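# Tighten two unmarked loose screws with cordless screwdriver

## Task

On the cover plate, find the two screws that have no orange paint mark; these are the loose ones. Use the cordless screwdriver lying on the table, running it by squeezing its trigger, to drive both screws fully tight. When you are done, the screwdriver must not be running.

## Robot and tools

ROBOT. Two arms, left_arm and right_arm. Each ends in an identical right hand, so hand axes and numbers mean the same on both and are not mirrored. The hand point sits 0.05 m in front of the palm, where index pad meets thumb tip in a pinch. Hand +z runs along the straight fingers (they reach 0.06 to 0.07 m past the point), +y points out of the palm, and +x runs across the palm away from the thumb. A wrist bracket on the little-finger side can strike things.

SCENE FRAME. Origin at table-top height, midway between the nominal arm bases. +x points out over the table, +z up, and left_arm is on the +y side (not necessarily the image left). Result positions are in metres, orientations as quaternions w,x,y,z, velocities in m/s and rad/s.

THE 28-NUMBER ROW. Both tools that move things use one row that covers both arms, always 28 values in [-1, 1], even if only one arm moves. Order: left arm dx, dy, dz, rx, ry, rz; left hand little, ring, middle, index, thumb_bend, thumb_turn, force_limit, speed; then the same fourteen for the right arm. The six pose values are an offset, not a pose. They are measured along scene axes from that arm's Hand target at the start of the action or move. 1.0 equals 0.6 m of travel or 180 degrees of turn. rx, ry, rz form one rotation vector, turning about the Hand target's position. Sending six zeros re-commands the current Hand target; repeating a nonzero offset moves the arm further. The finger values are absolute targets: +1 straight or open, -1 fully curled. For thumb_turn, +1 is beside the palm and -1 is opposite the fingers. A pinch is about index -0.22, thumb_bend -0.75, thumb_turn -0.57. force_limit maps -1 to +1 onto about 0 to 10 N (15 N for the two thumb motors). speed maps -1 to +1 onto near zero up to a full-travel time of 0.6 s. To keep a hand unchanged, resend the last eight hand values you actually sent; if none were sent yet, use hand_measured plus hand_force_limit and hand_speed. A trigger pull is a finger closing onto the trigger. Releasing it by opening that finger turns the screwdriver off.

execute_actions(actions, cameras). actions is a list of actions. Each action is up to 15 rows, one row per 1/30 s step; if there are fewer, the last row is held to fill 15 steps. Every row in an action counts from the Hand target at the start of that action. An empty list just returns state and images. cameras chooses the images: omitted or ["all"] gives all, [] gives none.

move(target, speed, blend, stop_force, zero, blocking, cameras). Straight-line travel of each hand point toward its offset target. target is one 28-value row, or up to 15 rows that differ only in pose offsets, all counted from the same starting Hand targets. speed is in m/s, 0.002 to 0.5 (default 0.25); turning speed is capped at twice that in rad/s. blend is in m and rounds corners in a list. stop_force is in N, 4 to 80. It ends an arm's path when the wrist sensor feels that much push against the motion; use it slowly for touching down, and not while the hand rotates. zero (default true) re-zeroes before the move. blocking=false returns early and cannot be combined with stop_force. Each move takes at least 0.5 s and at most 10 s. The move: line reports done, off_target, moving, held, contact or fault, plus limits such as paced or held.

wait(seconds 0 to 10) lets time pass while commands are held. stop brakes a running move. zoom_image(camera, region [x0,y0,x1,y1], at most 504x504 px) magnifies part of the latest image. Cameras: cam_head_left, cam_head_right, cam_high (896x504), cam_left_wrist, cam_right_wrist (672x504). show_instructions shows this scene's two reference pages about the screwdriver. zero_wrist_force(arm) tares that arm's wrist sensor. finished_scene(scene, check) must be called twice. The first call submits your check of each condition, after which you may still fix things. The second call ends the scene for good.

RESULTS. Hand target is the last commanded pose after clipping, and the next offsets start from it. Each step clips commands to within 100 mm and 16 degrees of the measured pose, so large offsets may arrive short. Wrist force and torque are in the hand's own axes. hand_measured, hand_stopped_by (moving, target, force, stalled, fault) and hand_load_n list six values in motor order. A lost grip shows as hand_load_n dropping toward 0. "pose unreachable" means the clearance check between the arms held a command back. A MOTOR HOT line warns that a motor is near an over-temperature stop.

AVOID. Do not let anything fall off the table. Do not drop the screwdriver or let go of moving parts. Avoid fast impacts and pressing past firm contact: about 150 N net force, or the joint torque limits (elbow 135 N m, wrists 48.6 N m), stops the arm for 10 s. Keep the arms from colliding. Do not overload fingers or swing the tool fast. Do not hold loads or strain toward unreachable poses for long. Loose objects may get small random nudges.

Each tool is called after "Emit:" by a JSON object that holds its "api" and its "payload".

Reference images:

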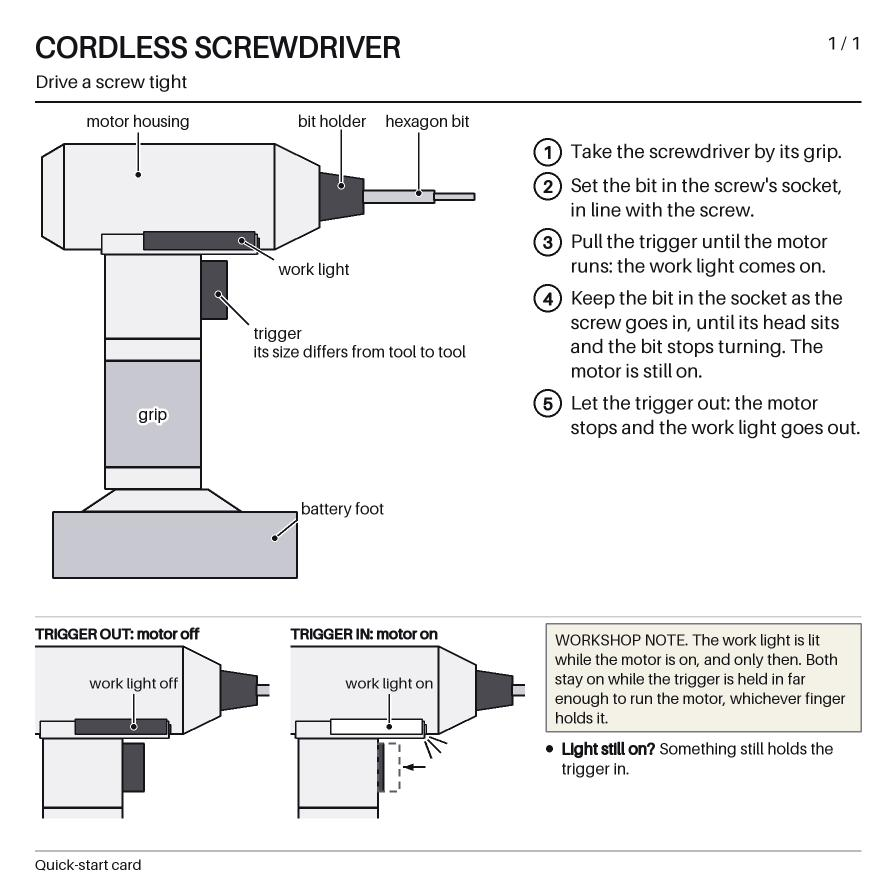

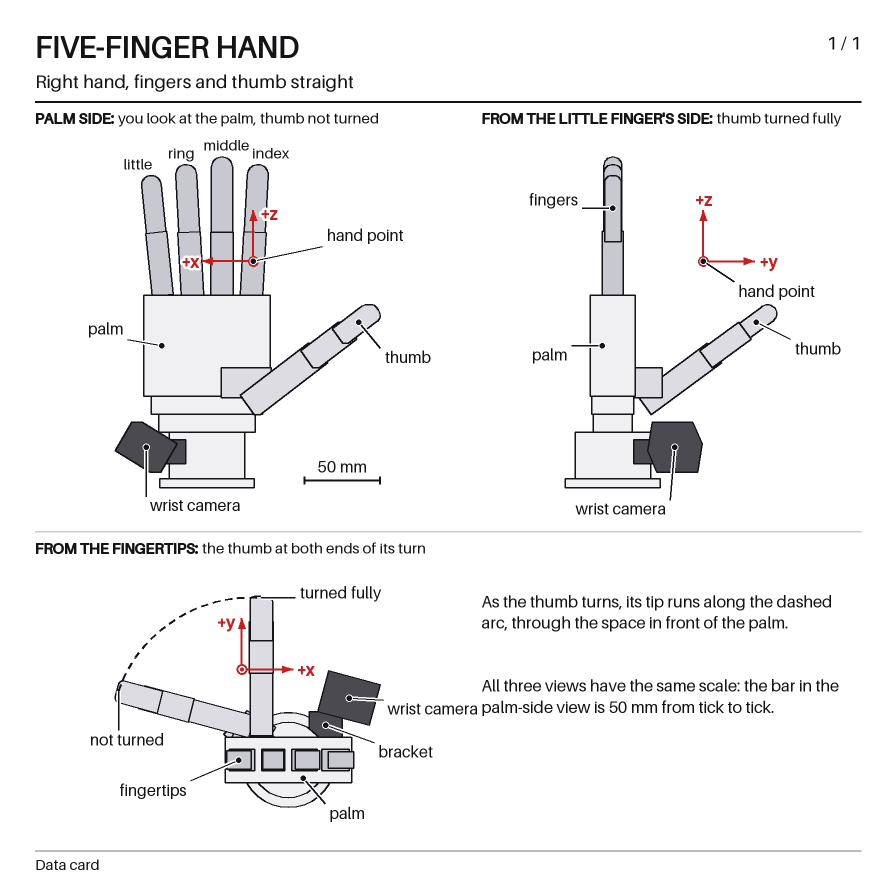

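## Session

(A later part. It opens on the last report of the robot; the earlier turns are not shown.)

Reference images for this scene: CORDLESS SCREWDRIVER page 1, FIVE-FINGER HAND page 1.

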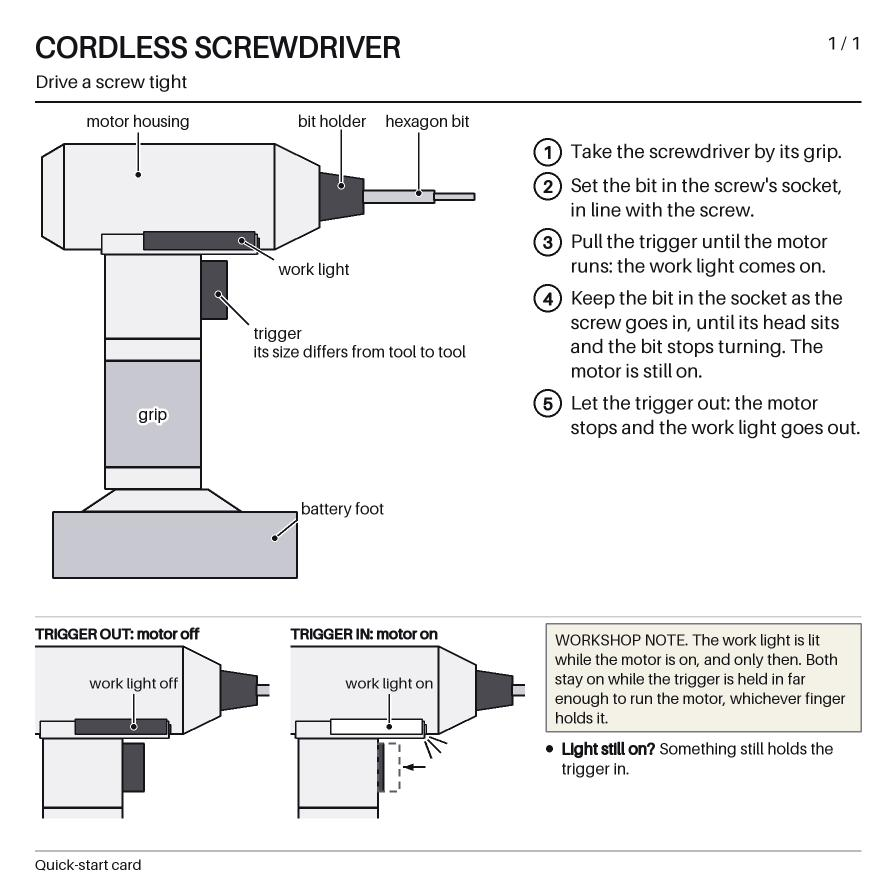

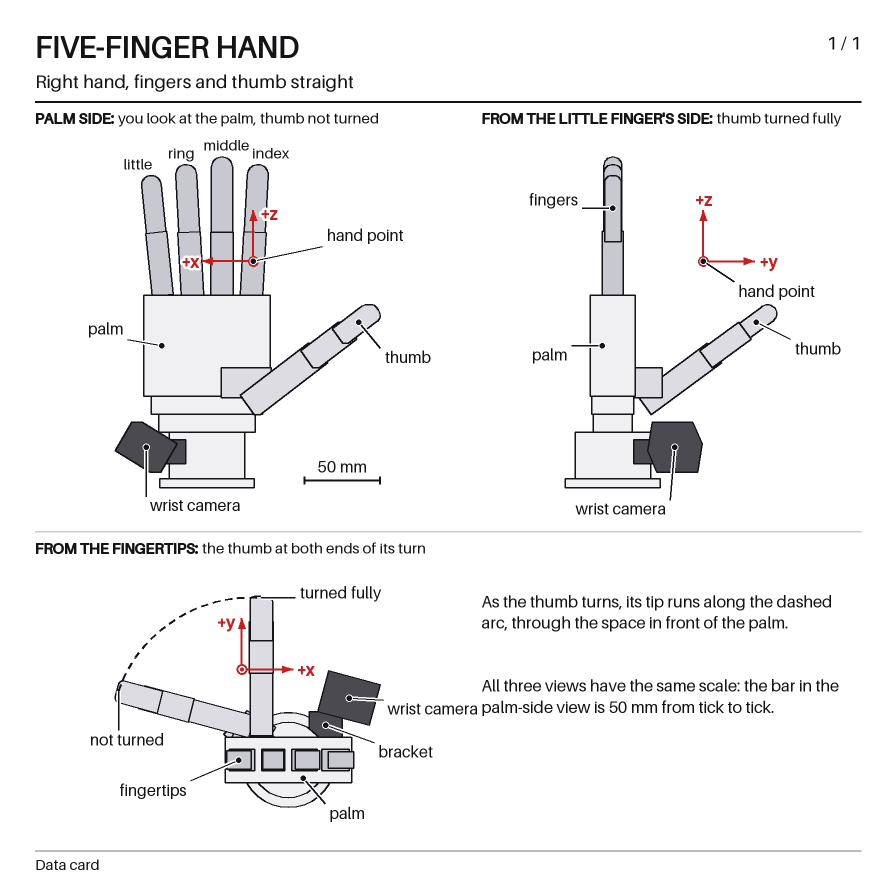

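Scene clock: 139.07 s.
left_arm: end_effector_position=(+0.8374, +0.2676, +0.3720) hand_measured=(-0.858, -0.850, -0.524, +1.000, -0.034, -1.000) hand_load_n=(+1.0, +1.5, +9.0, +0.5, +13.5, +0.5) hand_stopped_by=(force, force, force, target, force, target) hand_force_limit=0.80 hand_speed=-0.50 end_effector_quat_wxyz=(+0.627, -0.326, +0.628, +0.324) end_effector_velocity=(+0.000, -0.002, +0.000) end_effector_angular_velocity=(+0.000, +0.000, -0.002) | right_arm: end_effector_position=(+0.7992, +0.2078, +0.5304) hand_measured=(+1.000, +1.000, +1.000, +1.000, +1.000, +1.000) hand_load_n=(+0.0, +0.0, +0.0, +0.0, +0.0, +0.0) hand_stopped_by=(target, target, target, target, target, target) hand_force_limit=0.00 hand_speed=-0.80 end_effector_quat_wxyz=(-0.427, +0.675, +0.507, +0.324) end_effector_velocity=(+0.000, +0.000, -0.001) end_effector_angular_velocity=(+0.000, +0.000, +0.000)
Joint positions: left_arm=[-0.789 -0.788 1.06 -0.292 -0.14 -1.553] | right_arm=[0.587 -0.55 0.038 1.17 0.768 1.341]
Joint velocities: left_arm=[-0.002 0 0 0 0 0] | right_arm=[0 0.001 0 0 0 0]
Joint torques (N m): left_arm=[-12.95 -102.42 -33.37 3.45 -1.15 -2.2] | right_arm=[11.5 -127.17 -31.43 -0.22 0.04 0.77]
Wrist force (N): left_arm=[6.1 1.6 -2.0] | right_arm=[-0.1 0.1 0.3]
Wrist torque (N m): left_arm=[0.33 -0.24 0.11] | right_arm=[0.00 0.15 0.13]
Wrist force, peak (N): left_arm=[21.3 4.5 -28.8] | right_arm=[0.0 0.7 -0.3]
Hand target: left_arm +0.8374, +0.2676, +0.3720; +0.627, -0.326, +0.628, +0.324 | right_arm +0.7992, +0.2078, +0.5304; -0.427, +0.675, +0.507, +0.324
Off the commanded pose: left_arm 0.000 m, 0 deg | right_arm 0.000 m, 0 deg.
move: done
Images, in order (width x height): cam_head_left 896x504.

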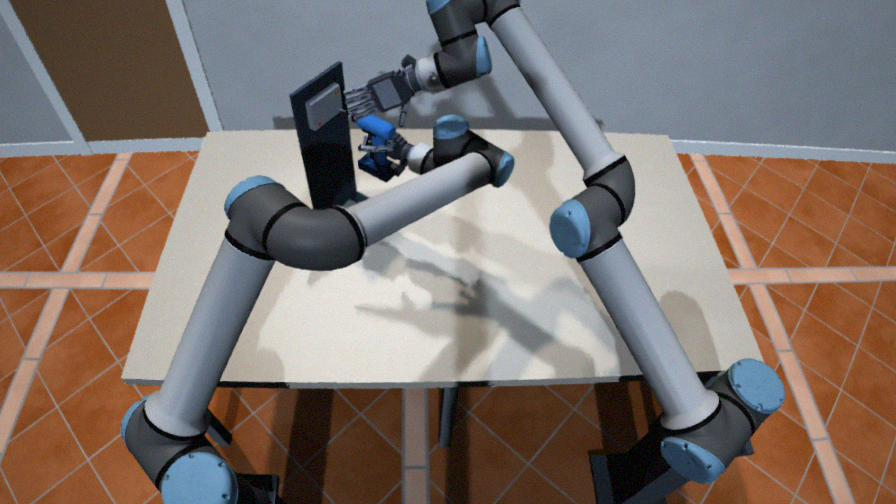

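Emit:
{"api": "move", "payload": {"target": [[-0.0096,-0.0136,0,0,0,0,-0.98,-0.98,-0.98,1,-0.98,-1,0.8,-0.5,0,0,0,0,0,0,1,1,1,1,1,1,0,-0.8],[-0.0384,-0.0545,0,0,0,0,-0.98,-0.98,-0.98,1,-0.98,-1,0.8,-0.5,0,0,0,0,0,0,1,1,1,1,1,1,0,-0.8]], "speed": [0.015,0.04], "cameras": ["cam_right_wrist"]}}

Emit:
{"api": "zoom_image", "payload": {"camera": "cam_right_wrist", "region": [345, 120, 465, 240]}}

Emit:
{"api": "zoom_image", "payload": {"camera": "cam_right_wrist", "region": [405, 200, 445, 230]}}

Scene clock: 141.03 s.
left_arm: end_effector_position=(+0.8141, +0.2348, +0.3720) hand_measured=(-0.858, -0.850, -0.524, +1.000, -0.034, -1.000) hand_load_n=(+0.0, +6.0, +9.0, +0.0, +13.0, +3.0) hand_stopped_by=(force, force, force, target, force, target) hand_force_limit=0.80 hand_speed=-0.50 end_effector_quat_wxyz=(+0.627, -0.326, +0.628, +0.324) end_effector_velocity=(+0.002, +0.002, +0.000) end_effector_angular_velocity=(-0.001, -0.001, +0.001) | right_arm: end_effector_position=(+0.7992, +0.2078, +0.5304) hand_measured=(+1.000, +1.000, +1.000, +1.000, +1.000, +1.000) hand_load_n=(+0.0, +0.0, +0.0, +0.0, +0.0, +0.0) hand_stopped_by=(target, target, target, target, target, target) hand_force_limit=0.00 hand_speed=-0.80 end_effector_quat_wxyz=(-0.427, +0.675, +0.507, +0.324) end_effector_velocity=(+0.000, +0.000, +0.001) end_effector_angular_velocity=(+0.001, -0.001, +0.000)
Joint positions: left_arm=[-0.829 -0.789 1.06 -0.288 -0.18 -1.557] | right_arm=[0.587 -0.55 0.038 1.17 0.768 1.341]
Joint velocities: left_arm=[0.003 0 0 0 0.002 -0.001] | right_arm=[0 -0.001 0 0 0 0]
Joint torques (N m): left_arm=[11.23 -84.99 -57.22 4.26 2.27 -2.77] | right_arm=[12.27 -127.29 -32.03 -0.07 0.14 0.62]
Wrist force (N): left_arm=[8.0 1.8 -1.7] | right_arm=[0.1 0.0 0.1]
Wrist torque (N m): left_arm=[0.30 -0.11 0.17] | right_arm=[0.00 0.13 0.14]
Wrist force, peak (N): left_arm=[15.9 1.8 -2.2] | right_arm=[0.1 0.7 0.0]
Hand target: left_arm +0.8143, +0.2349, +0.3719; +0.627, -0.326, +0.628, +0.324 | right_arm +0.7992, +0.2078, +0.5304; -0.427, +0.675, +0.507, +0.324
Off the commanded pose: left_arm 0.000 m, 0 deg | right_arm 0.000 m, 0 deg.
move: done
Images, in order (width x height): cam_right_wrist 672x504.

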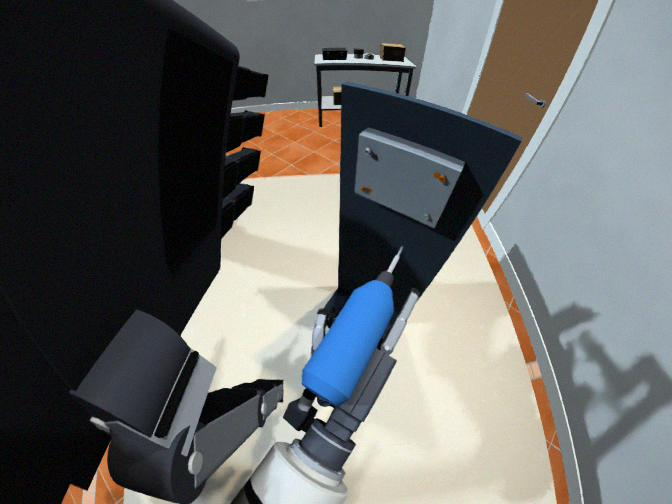

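Scaled by 4.200 from the camera's 672x504 image, which has a finer 960x720 frame.

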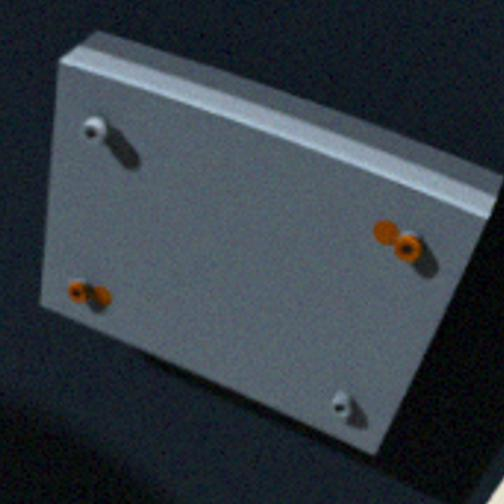

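Scaled by 12.600 from the camera's 672x504 image, which has a finer 960x720 frame.

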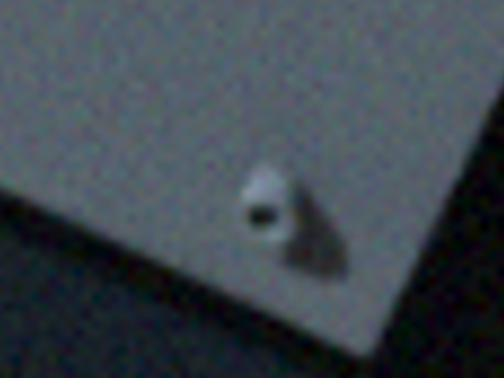

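Emit:
{"api": "move", "payload": {"target": [0,0,0,0,0,0,-0.98,-0.98,-0.98,1,-0.98,-1,0.8,-0.5,0,-0.05,0.0667,0,0,0,1,1,1,1,1,1,0,-0.8], "speed": 0.08, "cameras": ["cam_right_wrist","cam_head_left"]}}

Scene clock: 142.70 s.
left_arm: end_effector_position=(+0.8143, +0.2349, +0.3719) hand_measured=(-0.858, -0.850, -0.524, +1.000, -0.034, -1.000) hand_load_n=(+0.0, +6.0, +9.0, +0.0, +13.0, +3.0) hand_stopped_by=(force, force, force, target, force, target) hand_force_limit=0.80 hand_speed=-0.50 end_effector_quat_wxyz=(+0.627, -0.326, +0.628, +0.324) end_effector_velocity=(+0.000, +0.000, +0.000) end_effector_angular_velocity=(+0.001, +0.002, +0.000) | right_arm: end_effector_position=(+0.7988, +0.1771, +0.5702) hand_measured=(+1.000, +1.000, +1.000, +1.000, +1.000, +1.000) hand_load_n=(+0.0, -0.5, +0.0, +0.0, +0.0, +0.0) hand_stopped_by=(target, target, target, target, target, target) hand_force_limit=0.00 hand_speed=-0.80 end_effector_quat_wxyz=(-0.428, +0.674, +0.506, +0.326) end_effector_velocity=(+0.001, +0.003, -0.006) end_effector_angular_velocity=(-0.001, +0.002, +0.000)
Joint positions: left_arm=[-0.829 -0.788 1.06 -0.288 -0.18 -1.557] | right_arm=[0.56 -0.587 0.037 1.217 0.748 1.322]
Joint velocities: left_arm=[0 0.001 0 0 0 0.002] | right_arm=[0.002 0.005 0 -0.004 0.002 0.002]
Joint torques (N m): left_arm=[7.7 -83.29 -51.33 2.03 2.12 -2.5] | right_arm=[14.23 -110.01 -28.5 -2.07 1.51 1.11]
Wrist force (N): left_arm=[7.9 1.9 -1.9] | right_arm=[-0.1 0.3 0.2]
Wrist torque (N m): left_arm=[0.33 -0.08 0.16] | right_arm=[0.04 0.17 0.13]
Wrist force, peak (N): left_arm=[8.0 2.1 -2.2] | right_arm=[-0.5 -0.1 1.5]
Hand target: left_arm +0.8143, +0.2349, +0.3719; +0.627, -0.326, +0.628, +0.324 | right_arm +0.7992, +0.1778, +0.5704; -0.427, +0.675, +0.507, +0.324
Off the commanded pose: left_arm 0.000 m, 0 deg | right_arm 0.001 m, 0 deg.
elbow stopped short (right arm): the move would have taken joint 3 (elbow) straighter than the controller allows.
move: done
Images, in order (width x height): cam_head_left 896x504, cam_right_wrist 672x504.

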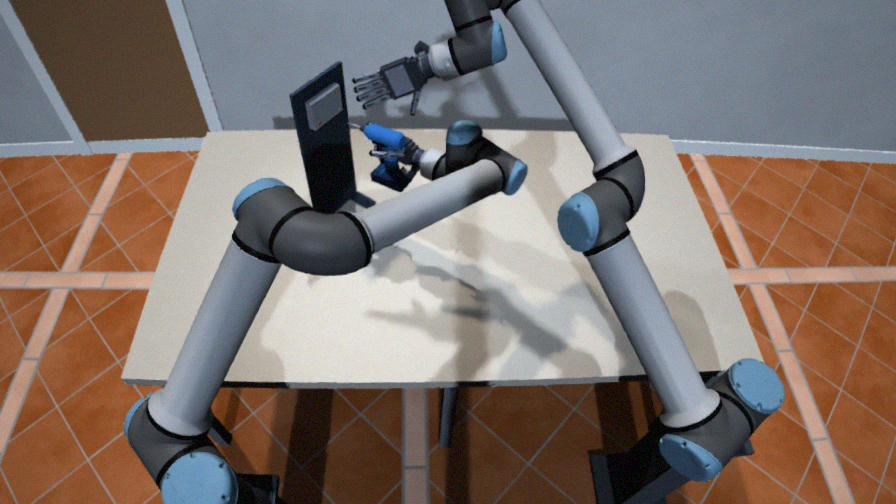

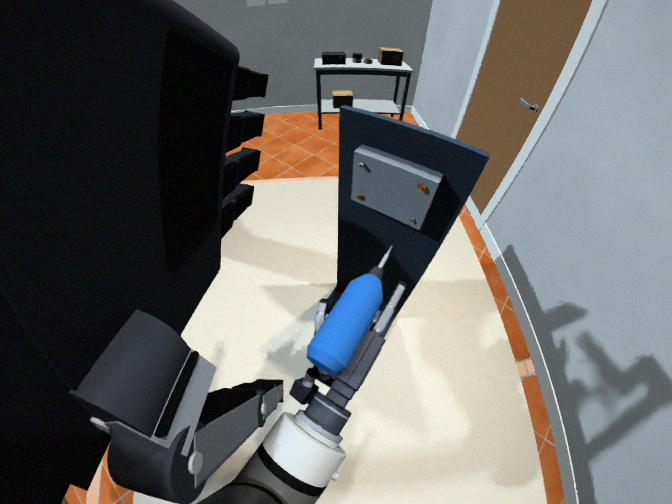

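Emit:
{"api": "move", "payload": {"target": [-0.1022,0.072,0.0883,0,0,0,-0.98,-0.98,-0.98,1,-0.98,-1,0.8,-0.5,0,0,0,0,0,0,1,1,1,1,1,1,0,-0.8], "speed": 0.06, "cameras": ["cam_right_wrist","cam_head_left"]}}

Emit:
{"api": "zoom_image", "payload": {"camera": "cam_right_wrist", "region": [320, 130, 460, 235]}}

Scene clock: 144.70 s.
left_arm: end_effector_position=(+0.7530, +0.2781, +0.4251) hand_measured=(-0.858, -0.850, -0.524, +1.000, -0.034, -1.000) hand_load_n=(+0.0, +6.0, +9.5, +0.0, +13.0, +3.0) hand_stopped_by=(force, force, force, target, force, target) hand_force_limit=0.80 hand_speed=-0.50 end_effector_quat_wxyz=(+0.627, -0.326, +0.628, +0.324) end_effector_velocity=(+0.001, -0.001, -0.001) end_effector_angular_velocity=(+0.000, +0.001, +0.001) | right_arm: end_effector_position=(+0.7987, +0.1773, +0.5700) hand_measured=(+1.000, +1.000, +1.000, +1.000, +1.000, +1.000) hand_load_n=(+0.0, +0.0, +0.0, +0.0, +0.0, +0.5) hand_stopped_by=(target, target, target, target, target, target) hand_force_limit=0.00 hand_speed=-0.80 end_effector_quat_wxyz=(-0.428, +0.674, +0.506, +0.326) end_effector_velocity=(+0.001, +0.000, -0.001) end_effector_angular_velocity=(+0.000, -0.001, +0.000)
Joint positions: left_arm=[-0.844 -0.946 1.234 -0.303 -0.195 -1.558] | right_arm=[0.561 -0.586 0.037 1.217 0.748 1.322]
Joint velocities: left_arm=[0.001 0.003 -0.004 0 0 0.002] | right_arm=[0 0.001 0 -0.002 0 0]
Joint torques (N m): left_arm=[0.46 -69.18 -54.8 -2.63 1.27 4.05] | right_arm=[14.62 -112.59 -30.24 -0.84 1.03 1.66]
Wrist force (N): left_arm=[7.7 1.6 -2.1] | right_arm=[0.1 0.1 -0.1]
Wrist torque (N m): left_arm=[0.29 -0.05 0.13] | right_arm=[0.03 0.15 0.14]
Wrist force, peak (N): left_arm=[9.4 0.8 -1.9] | right_arm=[0.2 0.7 0.1]
Hand target: left_arm +0.7531, +0.2781, +0.4251; +0.627, -0.326, +0.628, +0.324 | right_arm +0.7992, +0.1778, +0.5704; -0.427, +0.675, +0.507, +0.324
Off the commanded pose: left_arm 0.000 m, 0 deg | right_arm 0.001 m, 0 deg.
elbow stopped short (right arm): the move would have taken joint 3 (elbow) straighter than the controller allows.
move: done
Images, in order (width x height): cam_head_left 896x504, cam_right_wrist 672x504.

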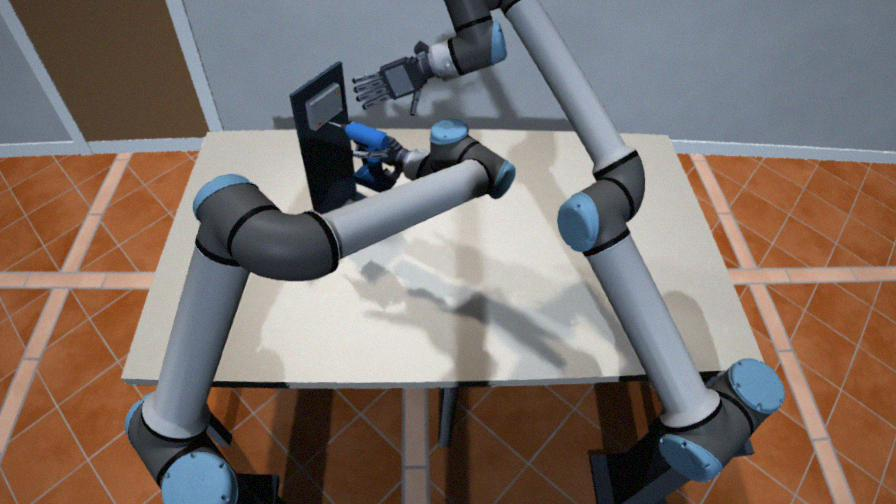

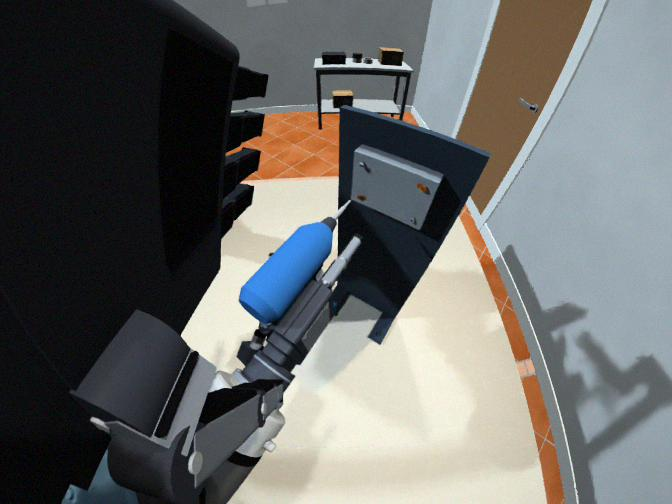

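Scaled by 3.600 from the camera's 672x504 image, which has a finer 960x720 frame.

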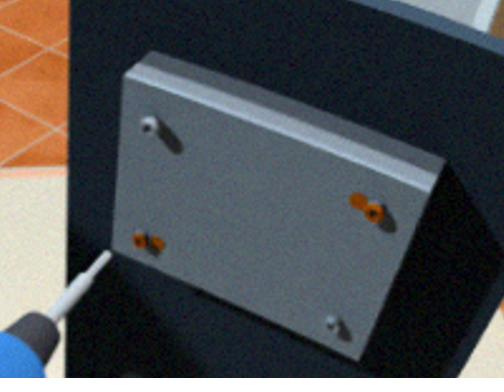

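Emit:
{"api": "move", "payload": {"target": [0.0083,0.0349,0.01,0,0,0,-0.98,-0.98,-0.98,1,-0.98,-1,0.8,-0.5,0,0,0,0,0,0,1,1,1,1,1,1,0,-0.8], "speed": 0.04, "cameras": ["cam_right_wrist"]}}

Emit:
{"api": "zoom_image", "payload": {"camera": "cam_right_wrist", "region": [320, 130, 460, 235]}}

Emit:
{"api": "zoom_image", "payload": {"camera": "cam_right_wrist", "region": [340, 145, 396, 187]}}

Scene clock: 145.93 s.
left_arm: end_effector_position=(+0.7582, +0.2992, +0.4312) hand_measured=(-0.858, -0.850, -0.524, +1.000, -0.034, -1.000) hand_load_n=(+0.0, +6.5, +9.5, +0.0, +13.0, +2.5) hand_stopped_by=(force, force, force, target, force, target) hand_force_limit=0.80 hand_speed=-0.50 end_effector_quat_wxyz=(+0.627, -0.326, +0.628, +0.324) end_effector_velocity=(-0.001, -0.002, -0.001) end_effector_angular_velocity=(+0.000, -0.001, -0.002) | right_arm: end_effector_position=(+0.7987, +0.1773, +0.5700) hand_measured=(+1.000, +1.000, +1.000, +1.000, +1.000, +1.000) hand_load_n=(+0.0, +0.0, +0.0, +0.0, +0.5, +0.0) hand_stopped_by=(target, target, target, target, target, target) hand_force_limit=0.00 hand_speed=-0.80 end_effector_quat_wxyz=(-0.428, +0.674, +0.506, +0.326) end_effector_velocity=(+0.000, +0.000, +0.001) end_effector_angular_velocity=(+0.001, -0.001, +0.000)
Joint positions: left_arm=[-0.824 -0.962 1.25 -0.304 -0.175 -1.557] | right_arm=[0.561 -0.586 0.037 1.217 0.748 1.322]
Joint velocities: left_arm=[-0.003 0.001 0 0 0 -0.001] | right_arm=[0 -0.001 0 0 0 0]
Joint torques (N m): left_arm=[-15.26 -70.19 -48.52 -2.19 -1.71 4.2] | right_arm=[10.33 -117.98 -30.72 -1.05 0.75 1.67]
Wrist force (N): left_arm=[7.8 1.7 -2.3] | right_arm=[0.1 0.1 0.0]
Wrist torque (N m): left_arm=[0.32 -0.05 0.14] | right_arm=[0.02 0.14 0.14]
Wrist force, peak (N): left_arm=[8.5 1.5 -2.8] | right_arm=[0.8 0.2 0.2]
Hand target: left_arm +0.7582, +0.2990, +0.4312; +0.627, -0.326, +0.628, +0.324 | right_arm +0.7992, +0.1778, +0.5704; -0.427, +0.675, +0.507, +0.324
Off the commanded pose: left_arm 0.000 m, 0 deg | right_arm 0.001 m, 0 deg.
elbow stopped short (right arm): the move would have taken joint 3 (elbow) straighter than the controller allows.
move: done
Images, in order (width x height): cam_right_wrist 672x504.

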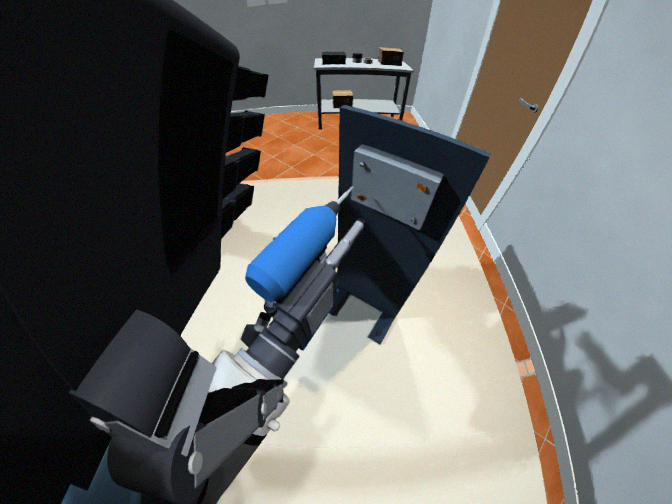

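Scaled by 3.600 from the camera's 672x504 image, which has a finer 960x720 frame.

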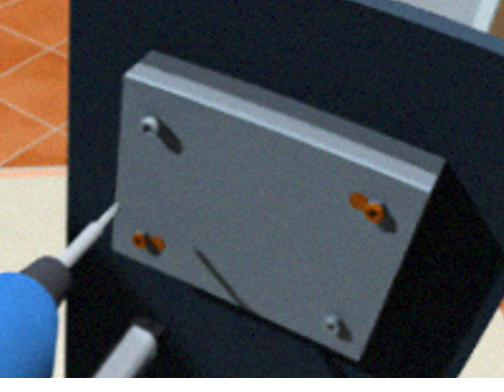

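Scaled by 9.000 from the camera's 672x504 image, which has a finer 960x720 frame.

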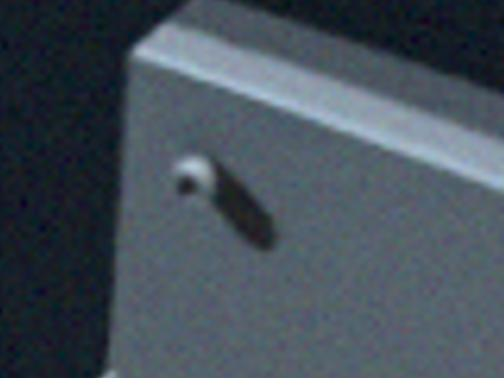

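Emit:
{"api": "wait", "payload": {"seconds": 0.05, "cameras": ["cam_head_left","cam_head_right","cam_high"]}}

Emit:
{"api": "zoom_image", "payload": {"camera": "cam_head_left", "region": [285, 60, 405, 140]}}

Emit:
{"api": "zoom_image", "payload": {"camera": "cam_head_right", "region": [285, 60, 405, 140]}}

Emit:
{"api": "zoom_image", "payload": {"camera": "cam_high", "region": [405, 125, 495, 185]}}

Scene clock: 146.47 s.
left_arm: end_effector_position=(+0.7582, +0.2990, +0.4312) hand_measured=(-0.858, -0.850, -0.524, +1.000, -0.034, -1.000) hand_load_n=(+0.0, +6.0, +9.0, +0.0, +13.0, +3.0) hand_stopped_by=(force, force, force, target, force, target) hand_force_limit=0.80 hand_speed=-0.50 end_effector_quat_wxyz=(+0.627, -0.326, +0.628, +0.324) end_effector_velocity=(+0.000, +0.001, +0.000) end_effector_angular_velocity=(+0.000, +0.000, +0.000) | right_arm: end_effector_position=(+0.7987, +0.1773, +0.5700) hand_measured=(+1.000, +1.000, +1.000, +1.000, +1.000, +1.000) hand_load_n=(+0.0, -0.5, +0.0, +0.0, +0.0, +0.0) hand_stopped_by=(target, target, target, target, target, target) hand_force_limit=0.00 hand_speed=-0.80 end_effector_quat_wxyz=(-0.428, +0.674, +0.506, +0.326) end_effector_velocity=(+0.000, +0.000, +0.000) end_effector_angular_velocity=(+0.000, -0.001, +0.000)
Joint positions: left_arm=[-0.824 -0.962 1.25 -0.304 -0.175 -1.557] | right_arm=[0.561 -0.586 0.037 1.217 0.748 1.322]
Joint velocities: left_arm=[0.001 0 0 0 0.001 0.001] | right_arm=[0 0 0 -0.001 0 0]
Joint torques (N m): left_arm=[-13.78 -69.75 -54.75 -1.46 -1.57 3.74] | right_arm=[11.04 -120.06 -31.04 -0.86 1.27 1.74]
Wrist force (N): left_arm=[8.0 1.6 -1.9] | right_arm=[0.2 0.4 0.2]
Wrist torque (N m): left_arm=[0.28 -0.09 0.15] | right_arm=[0.06 0.12 0.16]
Wrist force, peak (N): left_arm=[8.0 1.9 -1.9] | right_arm=[0.5 0.4 0.2]
Hand target: left_arm +0.7582, +0.2990, +0.4312; +0.627, -0.326, +0.628, +0.324 | right_arm +0.7992, +0.1778, +0.5704; -0.427, +0.675, +0.507, +0.324
Off the commanded pose: left_arm 0.000 m, 0 deg | right_arm 0.001 m, 0 deg.
wait: 0.07 s; at rest from the start
Images, in order (width x height): cam_head_left 896x504, cam_head_right 896x504, cam_high 896x504.

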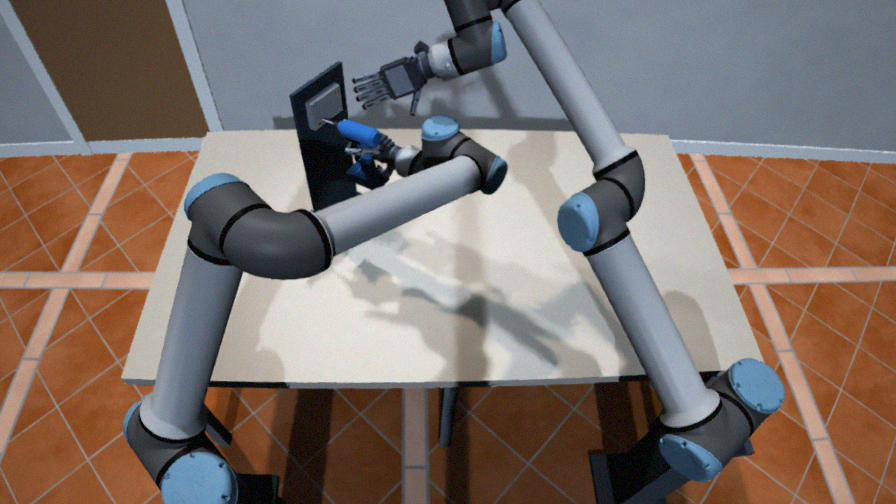

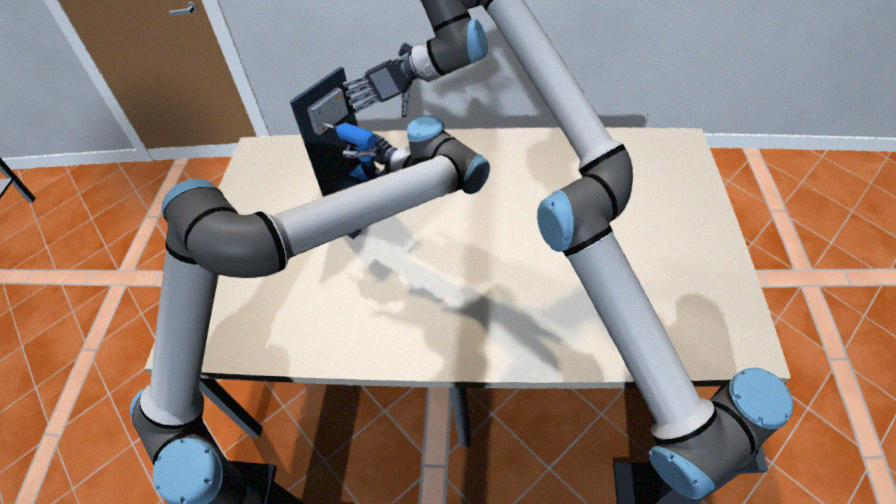

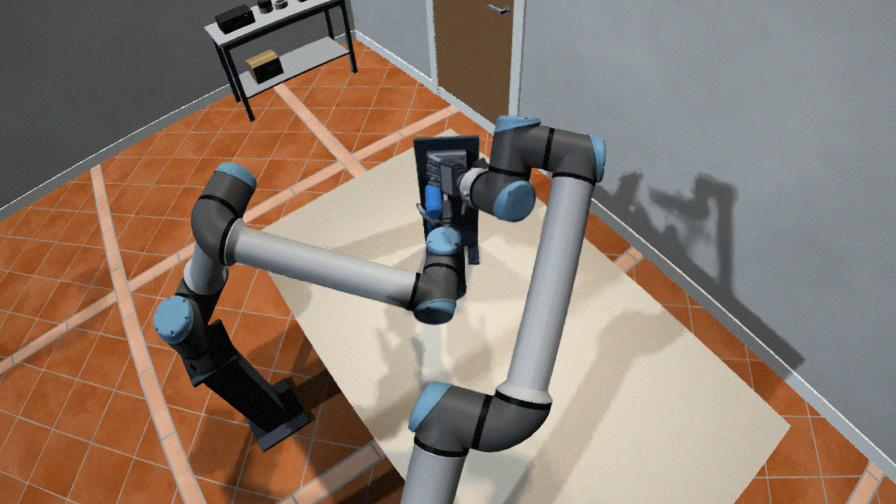

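Scaled by 4.200.

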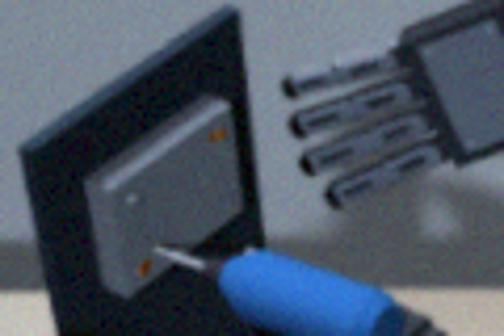

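Scaled by 4.200.

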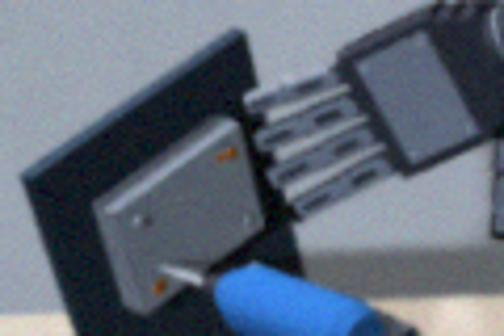

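Scaled by 5.600.

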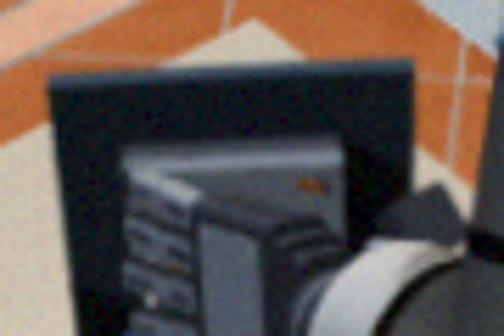

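Emit:
{"api": "move", "payload": {"target": [0,0,0.0333,0,0,0,-0.98,-0.98,-0.98,1,-0.98,-1,0.8,-0.5,0,0,0,0,0,0,1,1,1,1,1,1,0,-0.8], "speed": 0.04, "cameras": ["cam_right_wrist","cam_head_left"]}}

Emit:
{"api": "zoom_image", "payload": {"camera": "cam_right_wrist", "region": [320, 130, 460, 235]}}

Emit:
{"api": "zoom_image", "payload": {"camera": "cam_head_left", "region": [285, 60, 405, 140]}}

Scene clock: 147.50 s.
left_arm: end_effector_position=(+0.7582, +0.2990, +0.4515) hand_measured=(-0.858, -0.850, -0.524, +1.000, -0.034, -1.000) hand_load_n=(+0.0, +6.5, +9.5, +0.0, +13.0, +3.0) hand_stopped_by=(force, force, force, target, force, target) hand_force_limit=0.80 hand_speed=-0.50 end_effector_quat_wxyz=(+0.627, -0.326, +0.628, +0.324) end_effector_velocity=(+0.000, +0.000, -0.001) end_effector_angular_velocity=(+0.000, +0.000, +0.001) | right_arm: end_effector_position=(+0.7987, +0.1773, +0.5700) hand_measured=(+1.000, +1.000, +1.000, +1.000, +1.000, +1.000) hand_load_n=(+0.0, +0.0, +0.0, +0.0, +0.0, +0.0) hand_stopped_by=(target, target, target, target, target, target) hand_force_limit=0.00 hand_speed=-0.80 end_effector_quat_wxyz=(-0.428, +0.674, +0.506, +0.326) end_effector_velocity=(+0.000, +0.000, +0.000) end_effector_angular_velocity=(+0.000, +0.000, +0.000)
Joint positions: left_arm=[-0.824 -0.972 1.229 -0.274 -0.175 -1.557] | right_arm=[0.561 -0.586 0.037 1.217 0.748 1.322]
Joint velocities: left_arm=[0 0 0.001 0 -0.001 -0.001] | right_arm=[0 0 0 0 0 0]
Joint torques (N m): left_arm=[-10.35 -66.99 -34.68 -0.73 -1.55 -2.78] | right_arm=[8.42 -117.88 -31.34 -1.05 0.96 1.52]
Wrist force (N): left_arm=[7.8 2.0 -2.1] | right_arm=[-0.1 0.0 -0.2]
Wrist torque (N m): left_arm=[0.36 -0.05 0.15] | right_arm=[0.02 0.19 0.12]
Wrist force, peak (N): left_arm=[9.1 1.6 -2.0] | right_arm=[-0.5 0.5 0.0]
Hand target: left_arm +0.7582, +0.2990, +0.4511; +0.627, -0.326, +0.628, +0.324 | right_arm +0.7992, +0.1778, +0.5704; -0.427, +0.675, +0.507, +0.324
Off the commanded pose: left_arm 0.000 m, 0 deg | right_arm 0.001 m, 0 deg.
elbow stopped short (right arm): the move would have taken joint 3 (elbow) straighter than the controller allows.
move: done
Images, in order (width x height): cam_head_left 896x504, cam_right_wrist 672x504.

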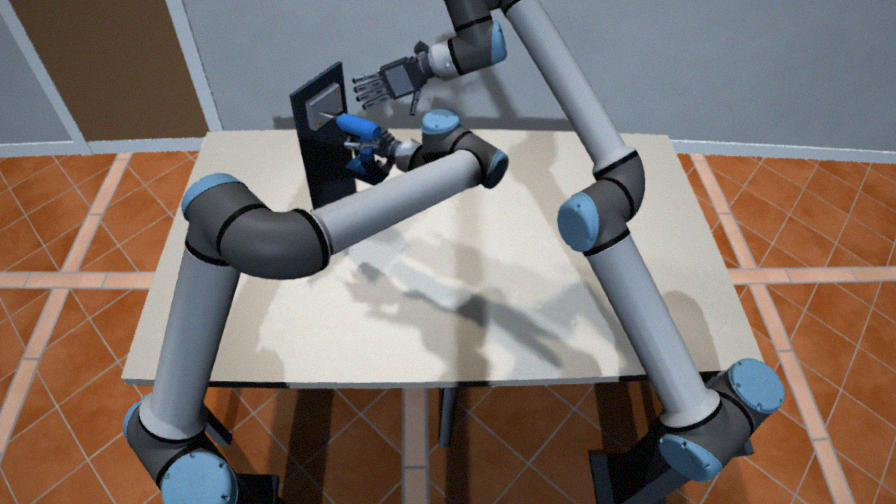

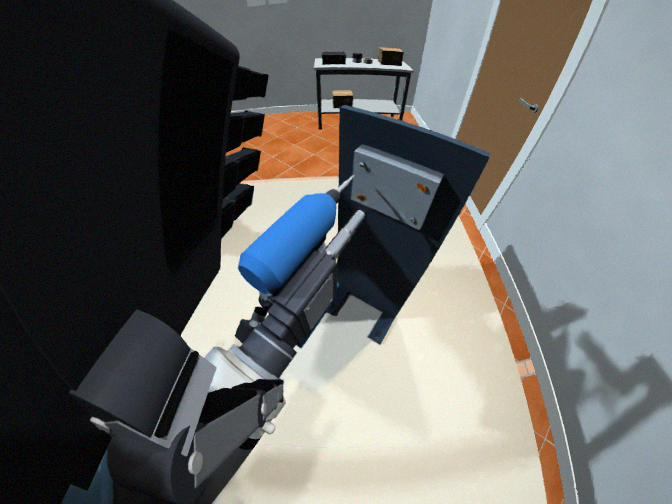

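Scaled by 3.600 from the camera's 672x504 image, which has a finer 960x720 frame.

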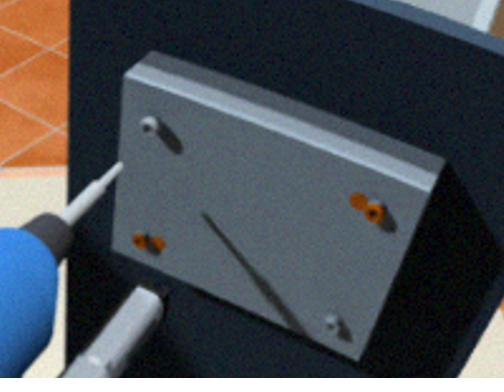

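Scaled by 4.200.

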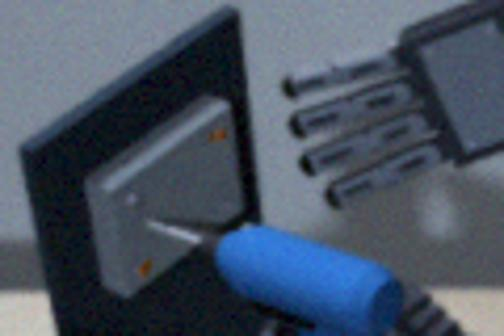

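Emit:
{"api": "zoom_image", "payload": {"camera": "cam_head_left", "region": [315, 90, 405, 190]}}

Scaled by 5.040.

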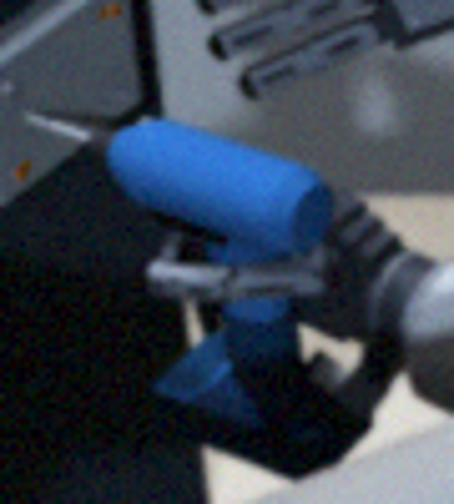

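Emit:
{"api": "move", "payload": {"target": [0.01153,0.01634,0,0,0,0,-0.98,-0.98,-0.98,1,-0.98,-1,0.8,-0.5,0,0,0,0,0,0,1,1,1,1,1,1,0,-0.8], "speed": 0.03, "stop_force": 6, "cameras": ["cam_right_wrist","cam_head_left"]}}

Emit:
{"api": "zoom_image", "payload": {"camera": "cam_right_wrist", "region": [320, 130, 460, 235]}}

Emit:
{"api": "zoom_image", "payload": {"camera": "cam_head_left", "region": [285, 60, 405, 140]}}

Scene clock: 150.30 s.
left_arm: end_effector_position=(+0.7651, +0.3088, +0.4511) hand_measured=(-0.858, -0.850, -0.524, +1.000, -0.034, -1.000) hand_load_n=(+0.0, +6.0, +9.5, +0.0, +13.5, +3.0) hand_stopped_by=(force, force, force, target, force, target) hand_force_limit=0.80 hand_speed=-0.50 end_effector_quat_wxyz=(+0.627, -0.326, +0.628, +0.324) end_effector_velocity=(+0.000, +0.000, +0.000) end_effector_angular_velocity=(+0.000, +0.001, +0.000) | right_arm: end_effector_position=(+0.7987, +0.1773, +0.5700) hand_measured=(+1.000, +1.000, +1.000, +1.000, +1.000, +1.000) hand_load_n=(+0.0, +0.0, -0.5, +0.0, +0.0, +0.0) hand_stopped_by=(target, target, target, target, target, target) hand_force_limit=0.00 hand_speed=-0.80 end_effector_quat_wxyz=(-0.428, +0.674, +0.506, +0.326) end_effector_velocity=(+0.000, +0.000, +0.001) end_effector_angular_velocity=(+0.001, -0.001, +0.000)
Joint positions: left_arm=[-0.811 -0.971 1.228 -0.275 -0.162 -1.555] | right_arm=[0.561 -0.586 0.037 1.217 0.748 1.322]
Joint velocities: left_arm=[-0.001 0 0 0 0 0.001] | right_arm=[0 -0.001 0 0 0 0]
Joint torques (N m): left_arm=[-14.94 -73.55 -53.55 -1.09 -1.68 3.76] | right_arm=[6.27 -117.69 -32.73 -0.57 0.38 1.76]
Wrist force (N): left_arm=[8.4 1.9 -1.9] | right_arm=[0.0 0.2 0.1]
Wrist torque (N m): left_arm=[0.33 -0.15 0.18] | right_arm=[0.03 0.16 0.14]
Wrist force, peak (N): left_arm=[8.4 1.9 -1.9] | right_arm=[-0.3 0.6 0.5]
Hand target: left_arm +0.7651, +0.3088, +0.4511; +0.627, -0.326, +0.628, +0.324 | right_arm +0.7992, +0.1778, +0.5704; -0.427, +0.675, +0.507, +0.324
Off the commanded pose: left_arm 0.000 m, 0 deg | right_arm 0.001 m, 0 deg.
elbow stopped short (right arm): the move would have taken joint 3 (elbow) straighter than the controller allows.
move: done
Images, in order (width x height): cam_head_left 896x504, cam_right_wrist 672x504.

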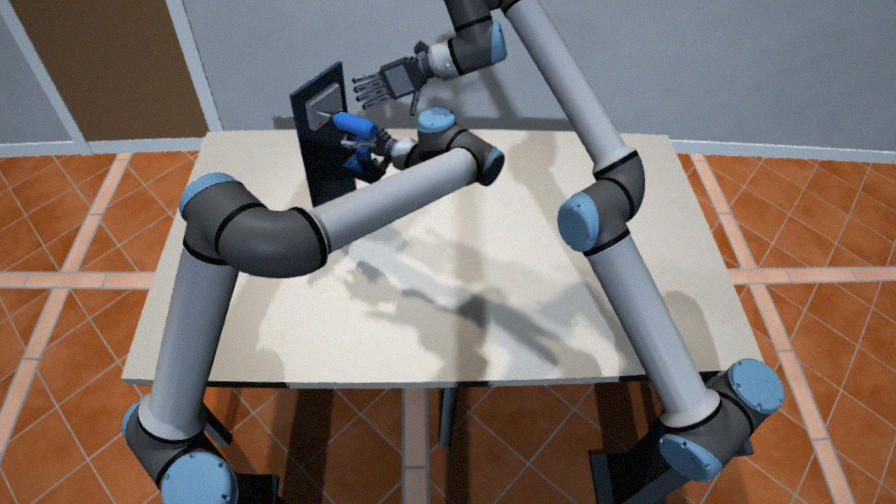

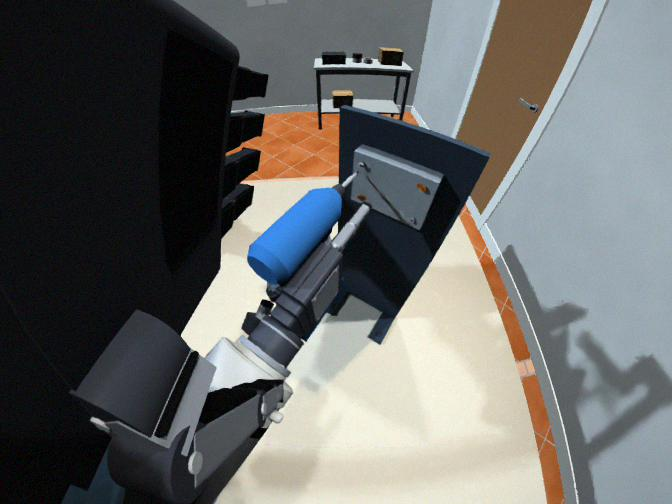

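Scaled by 3.600 from the camera's 672x504 image, which has a finer 960x720 frame.

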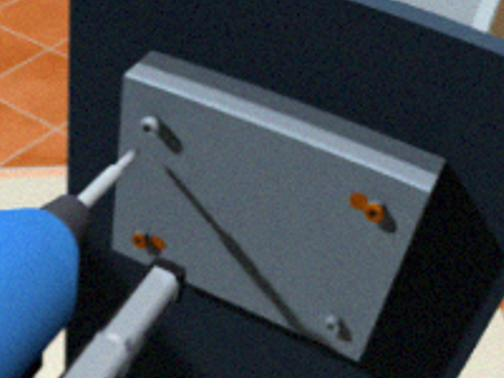

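Scaled by 4.200.

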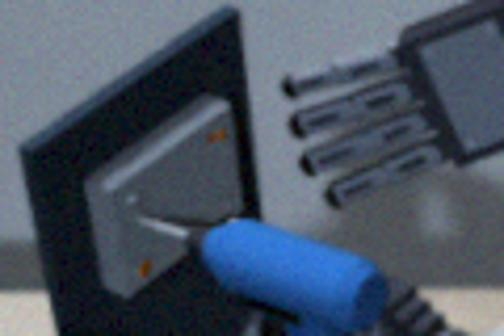

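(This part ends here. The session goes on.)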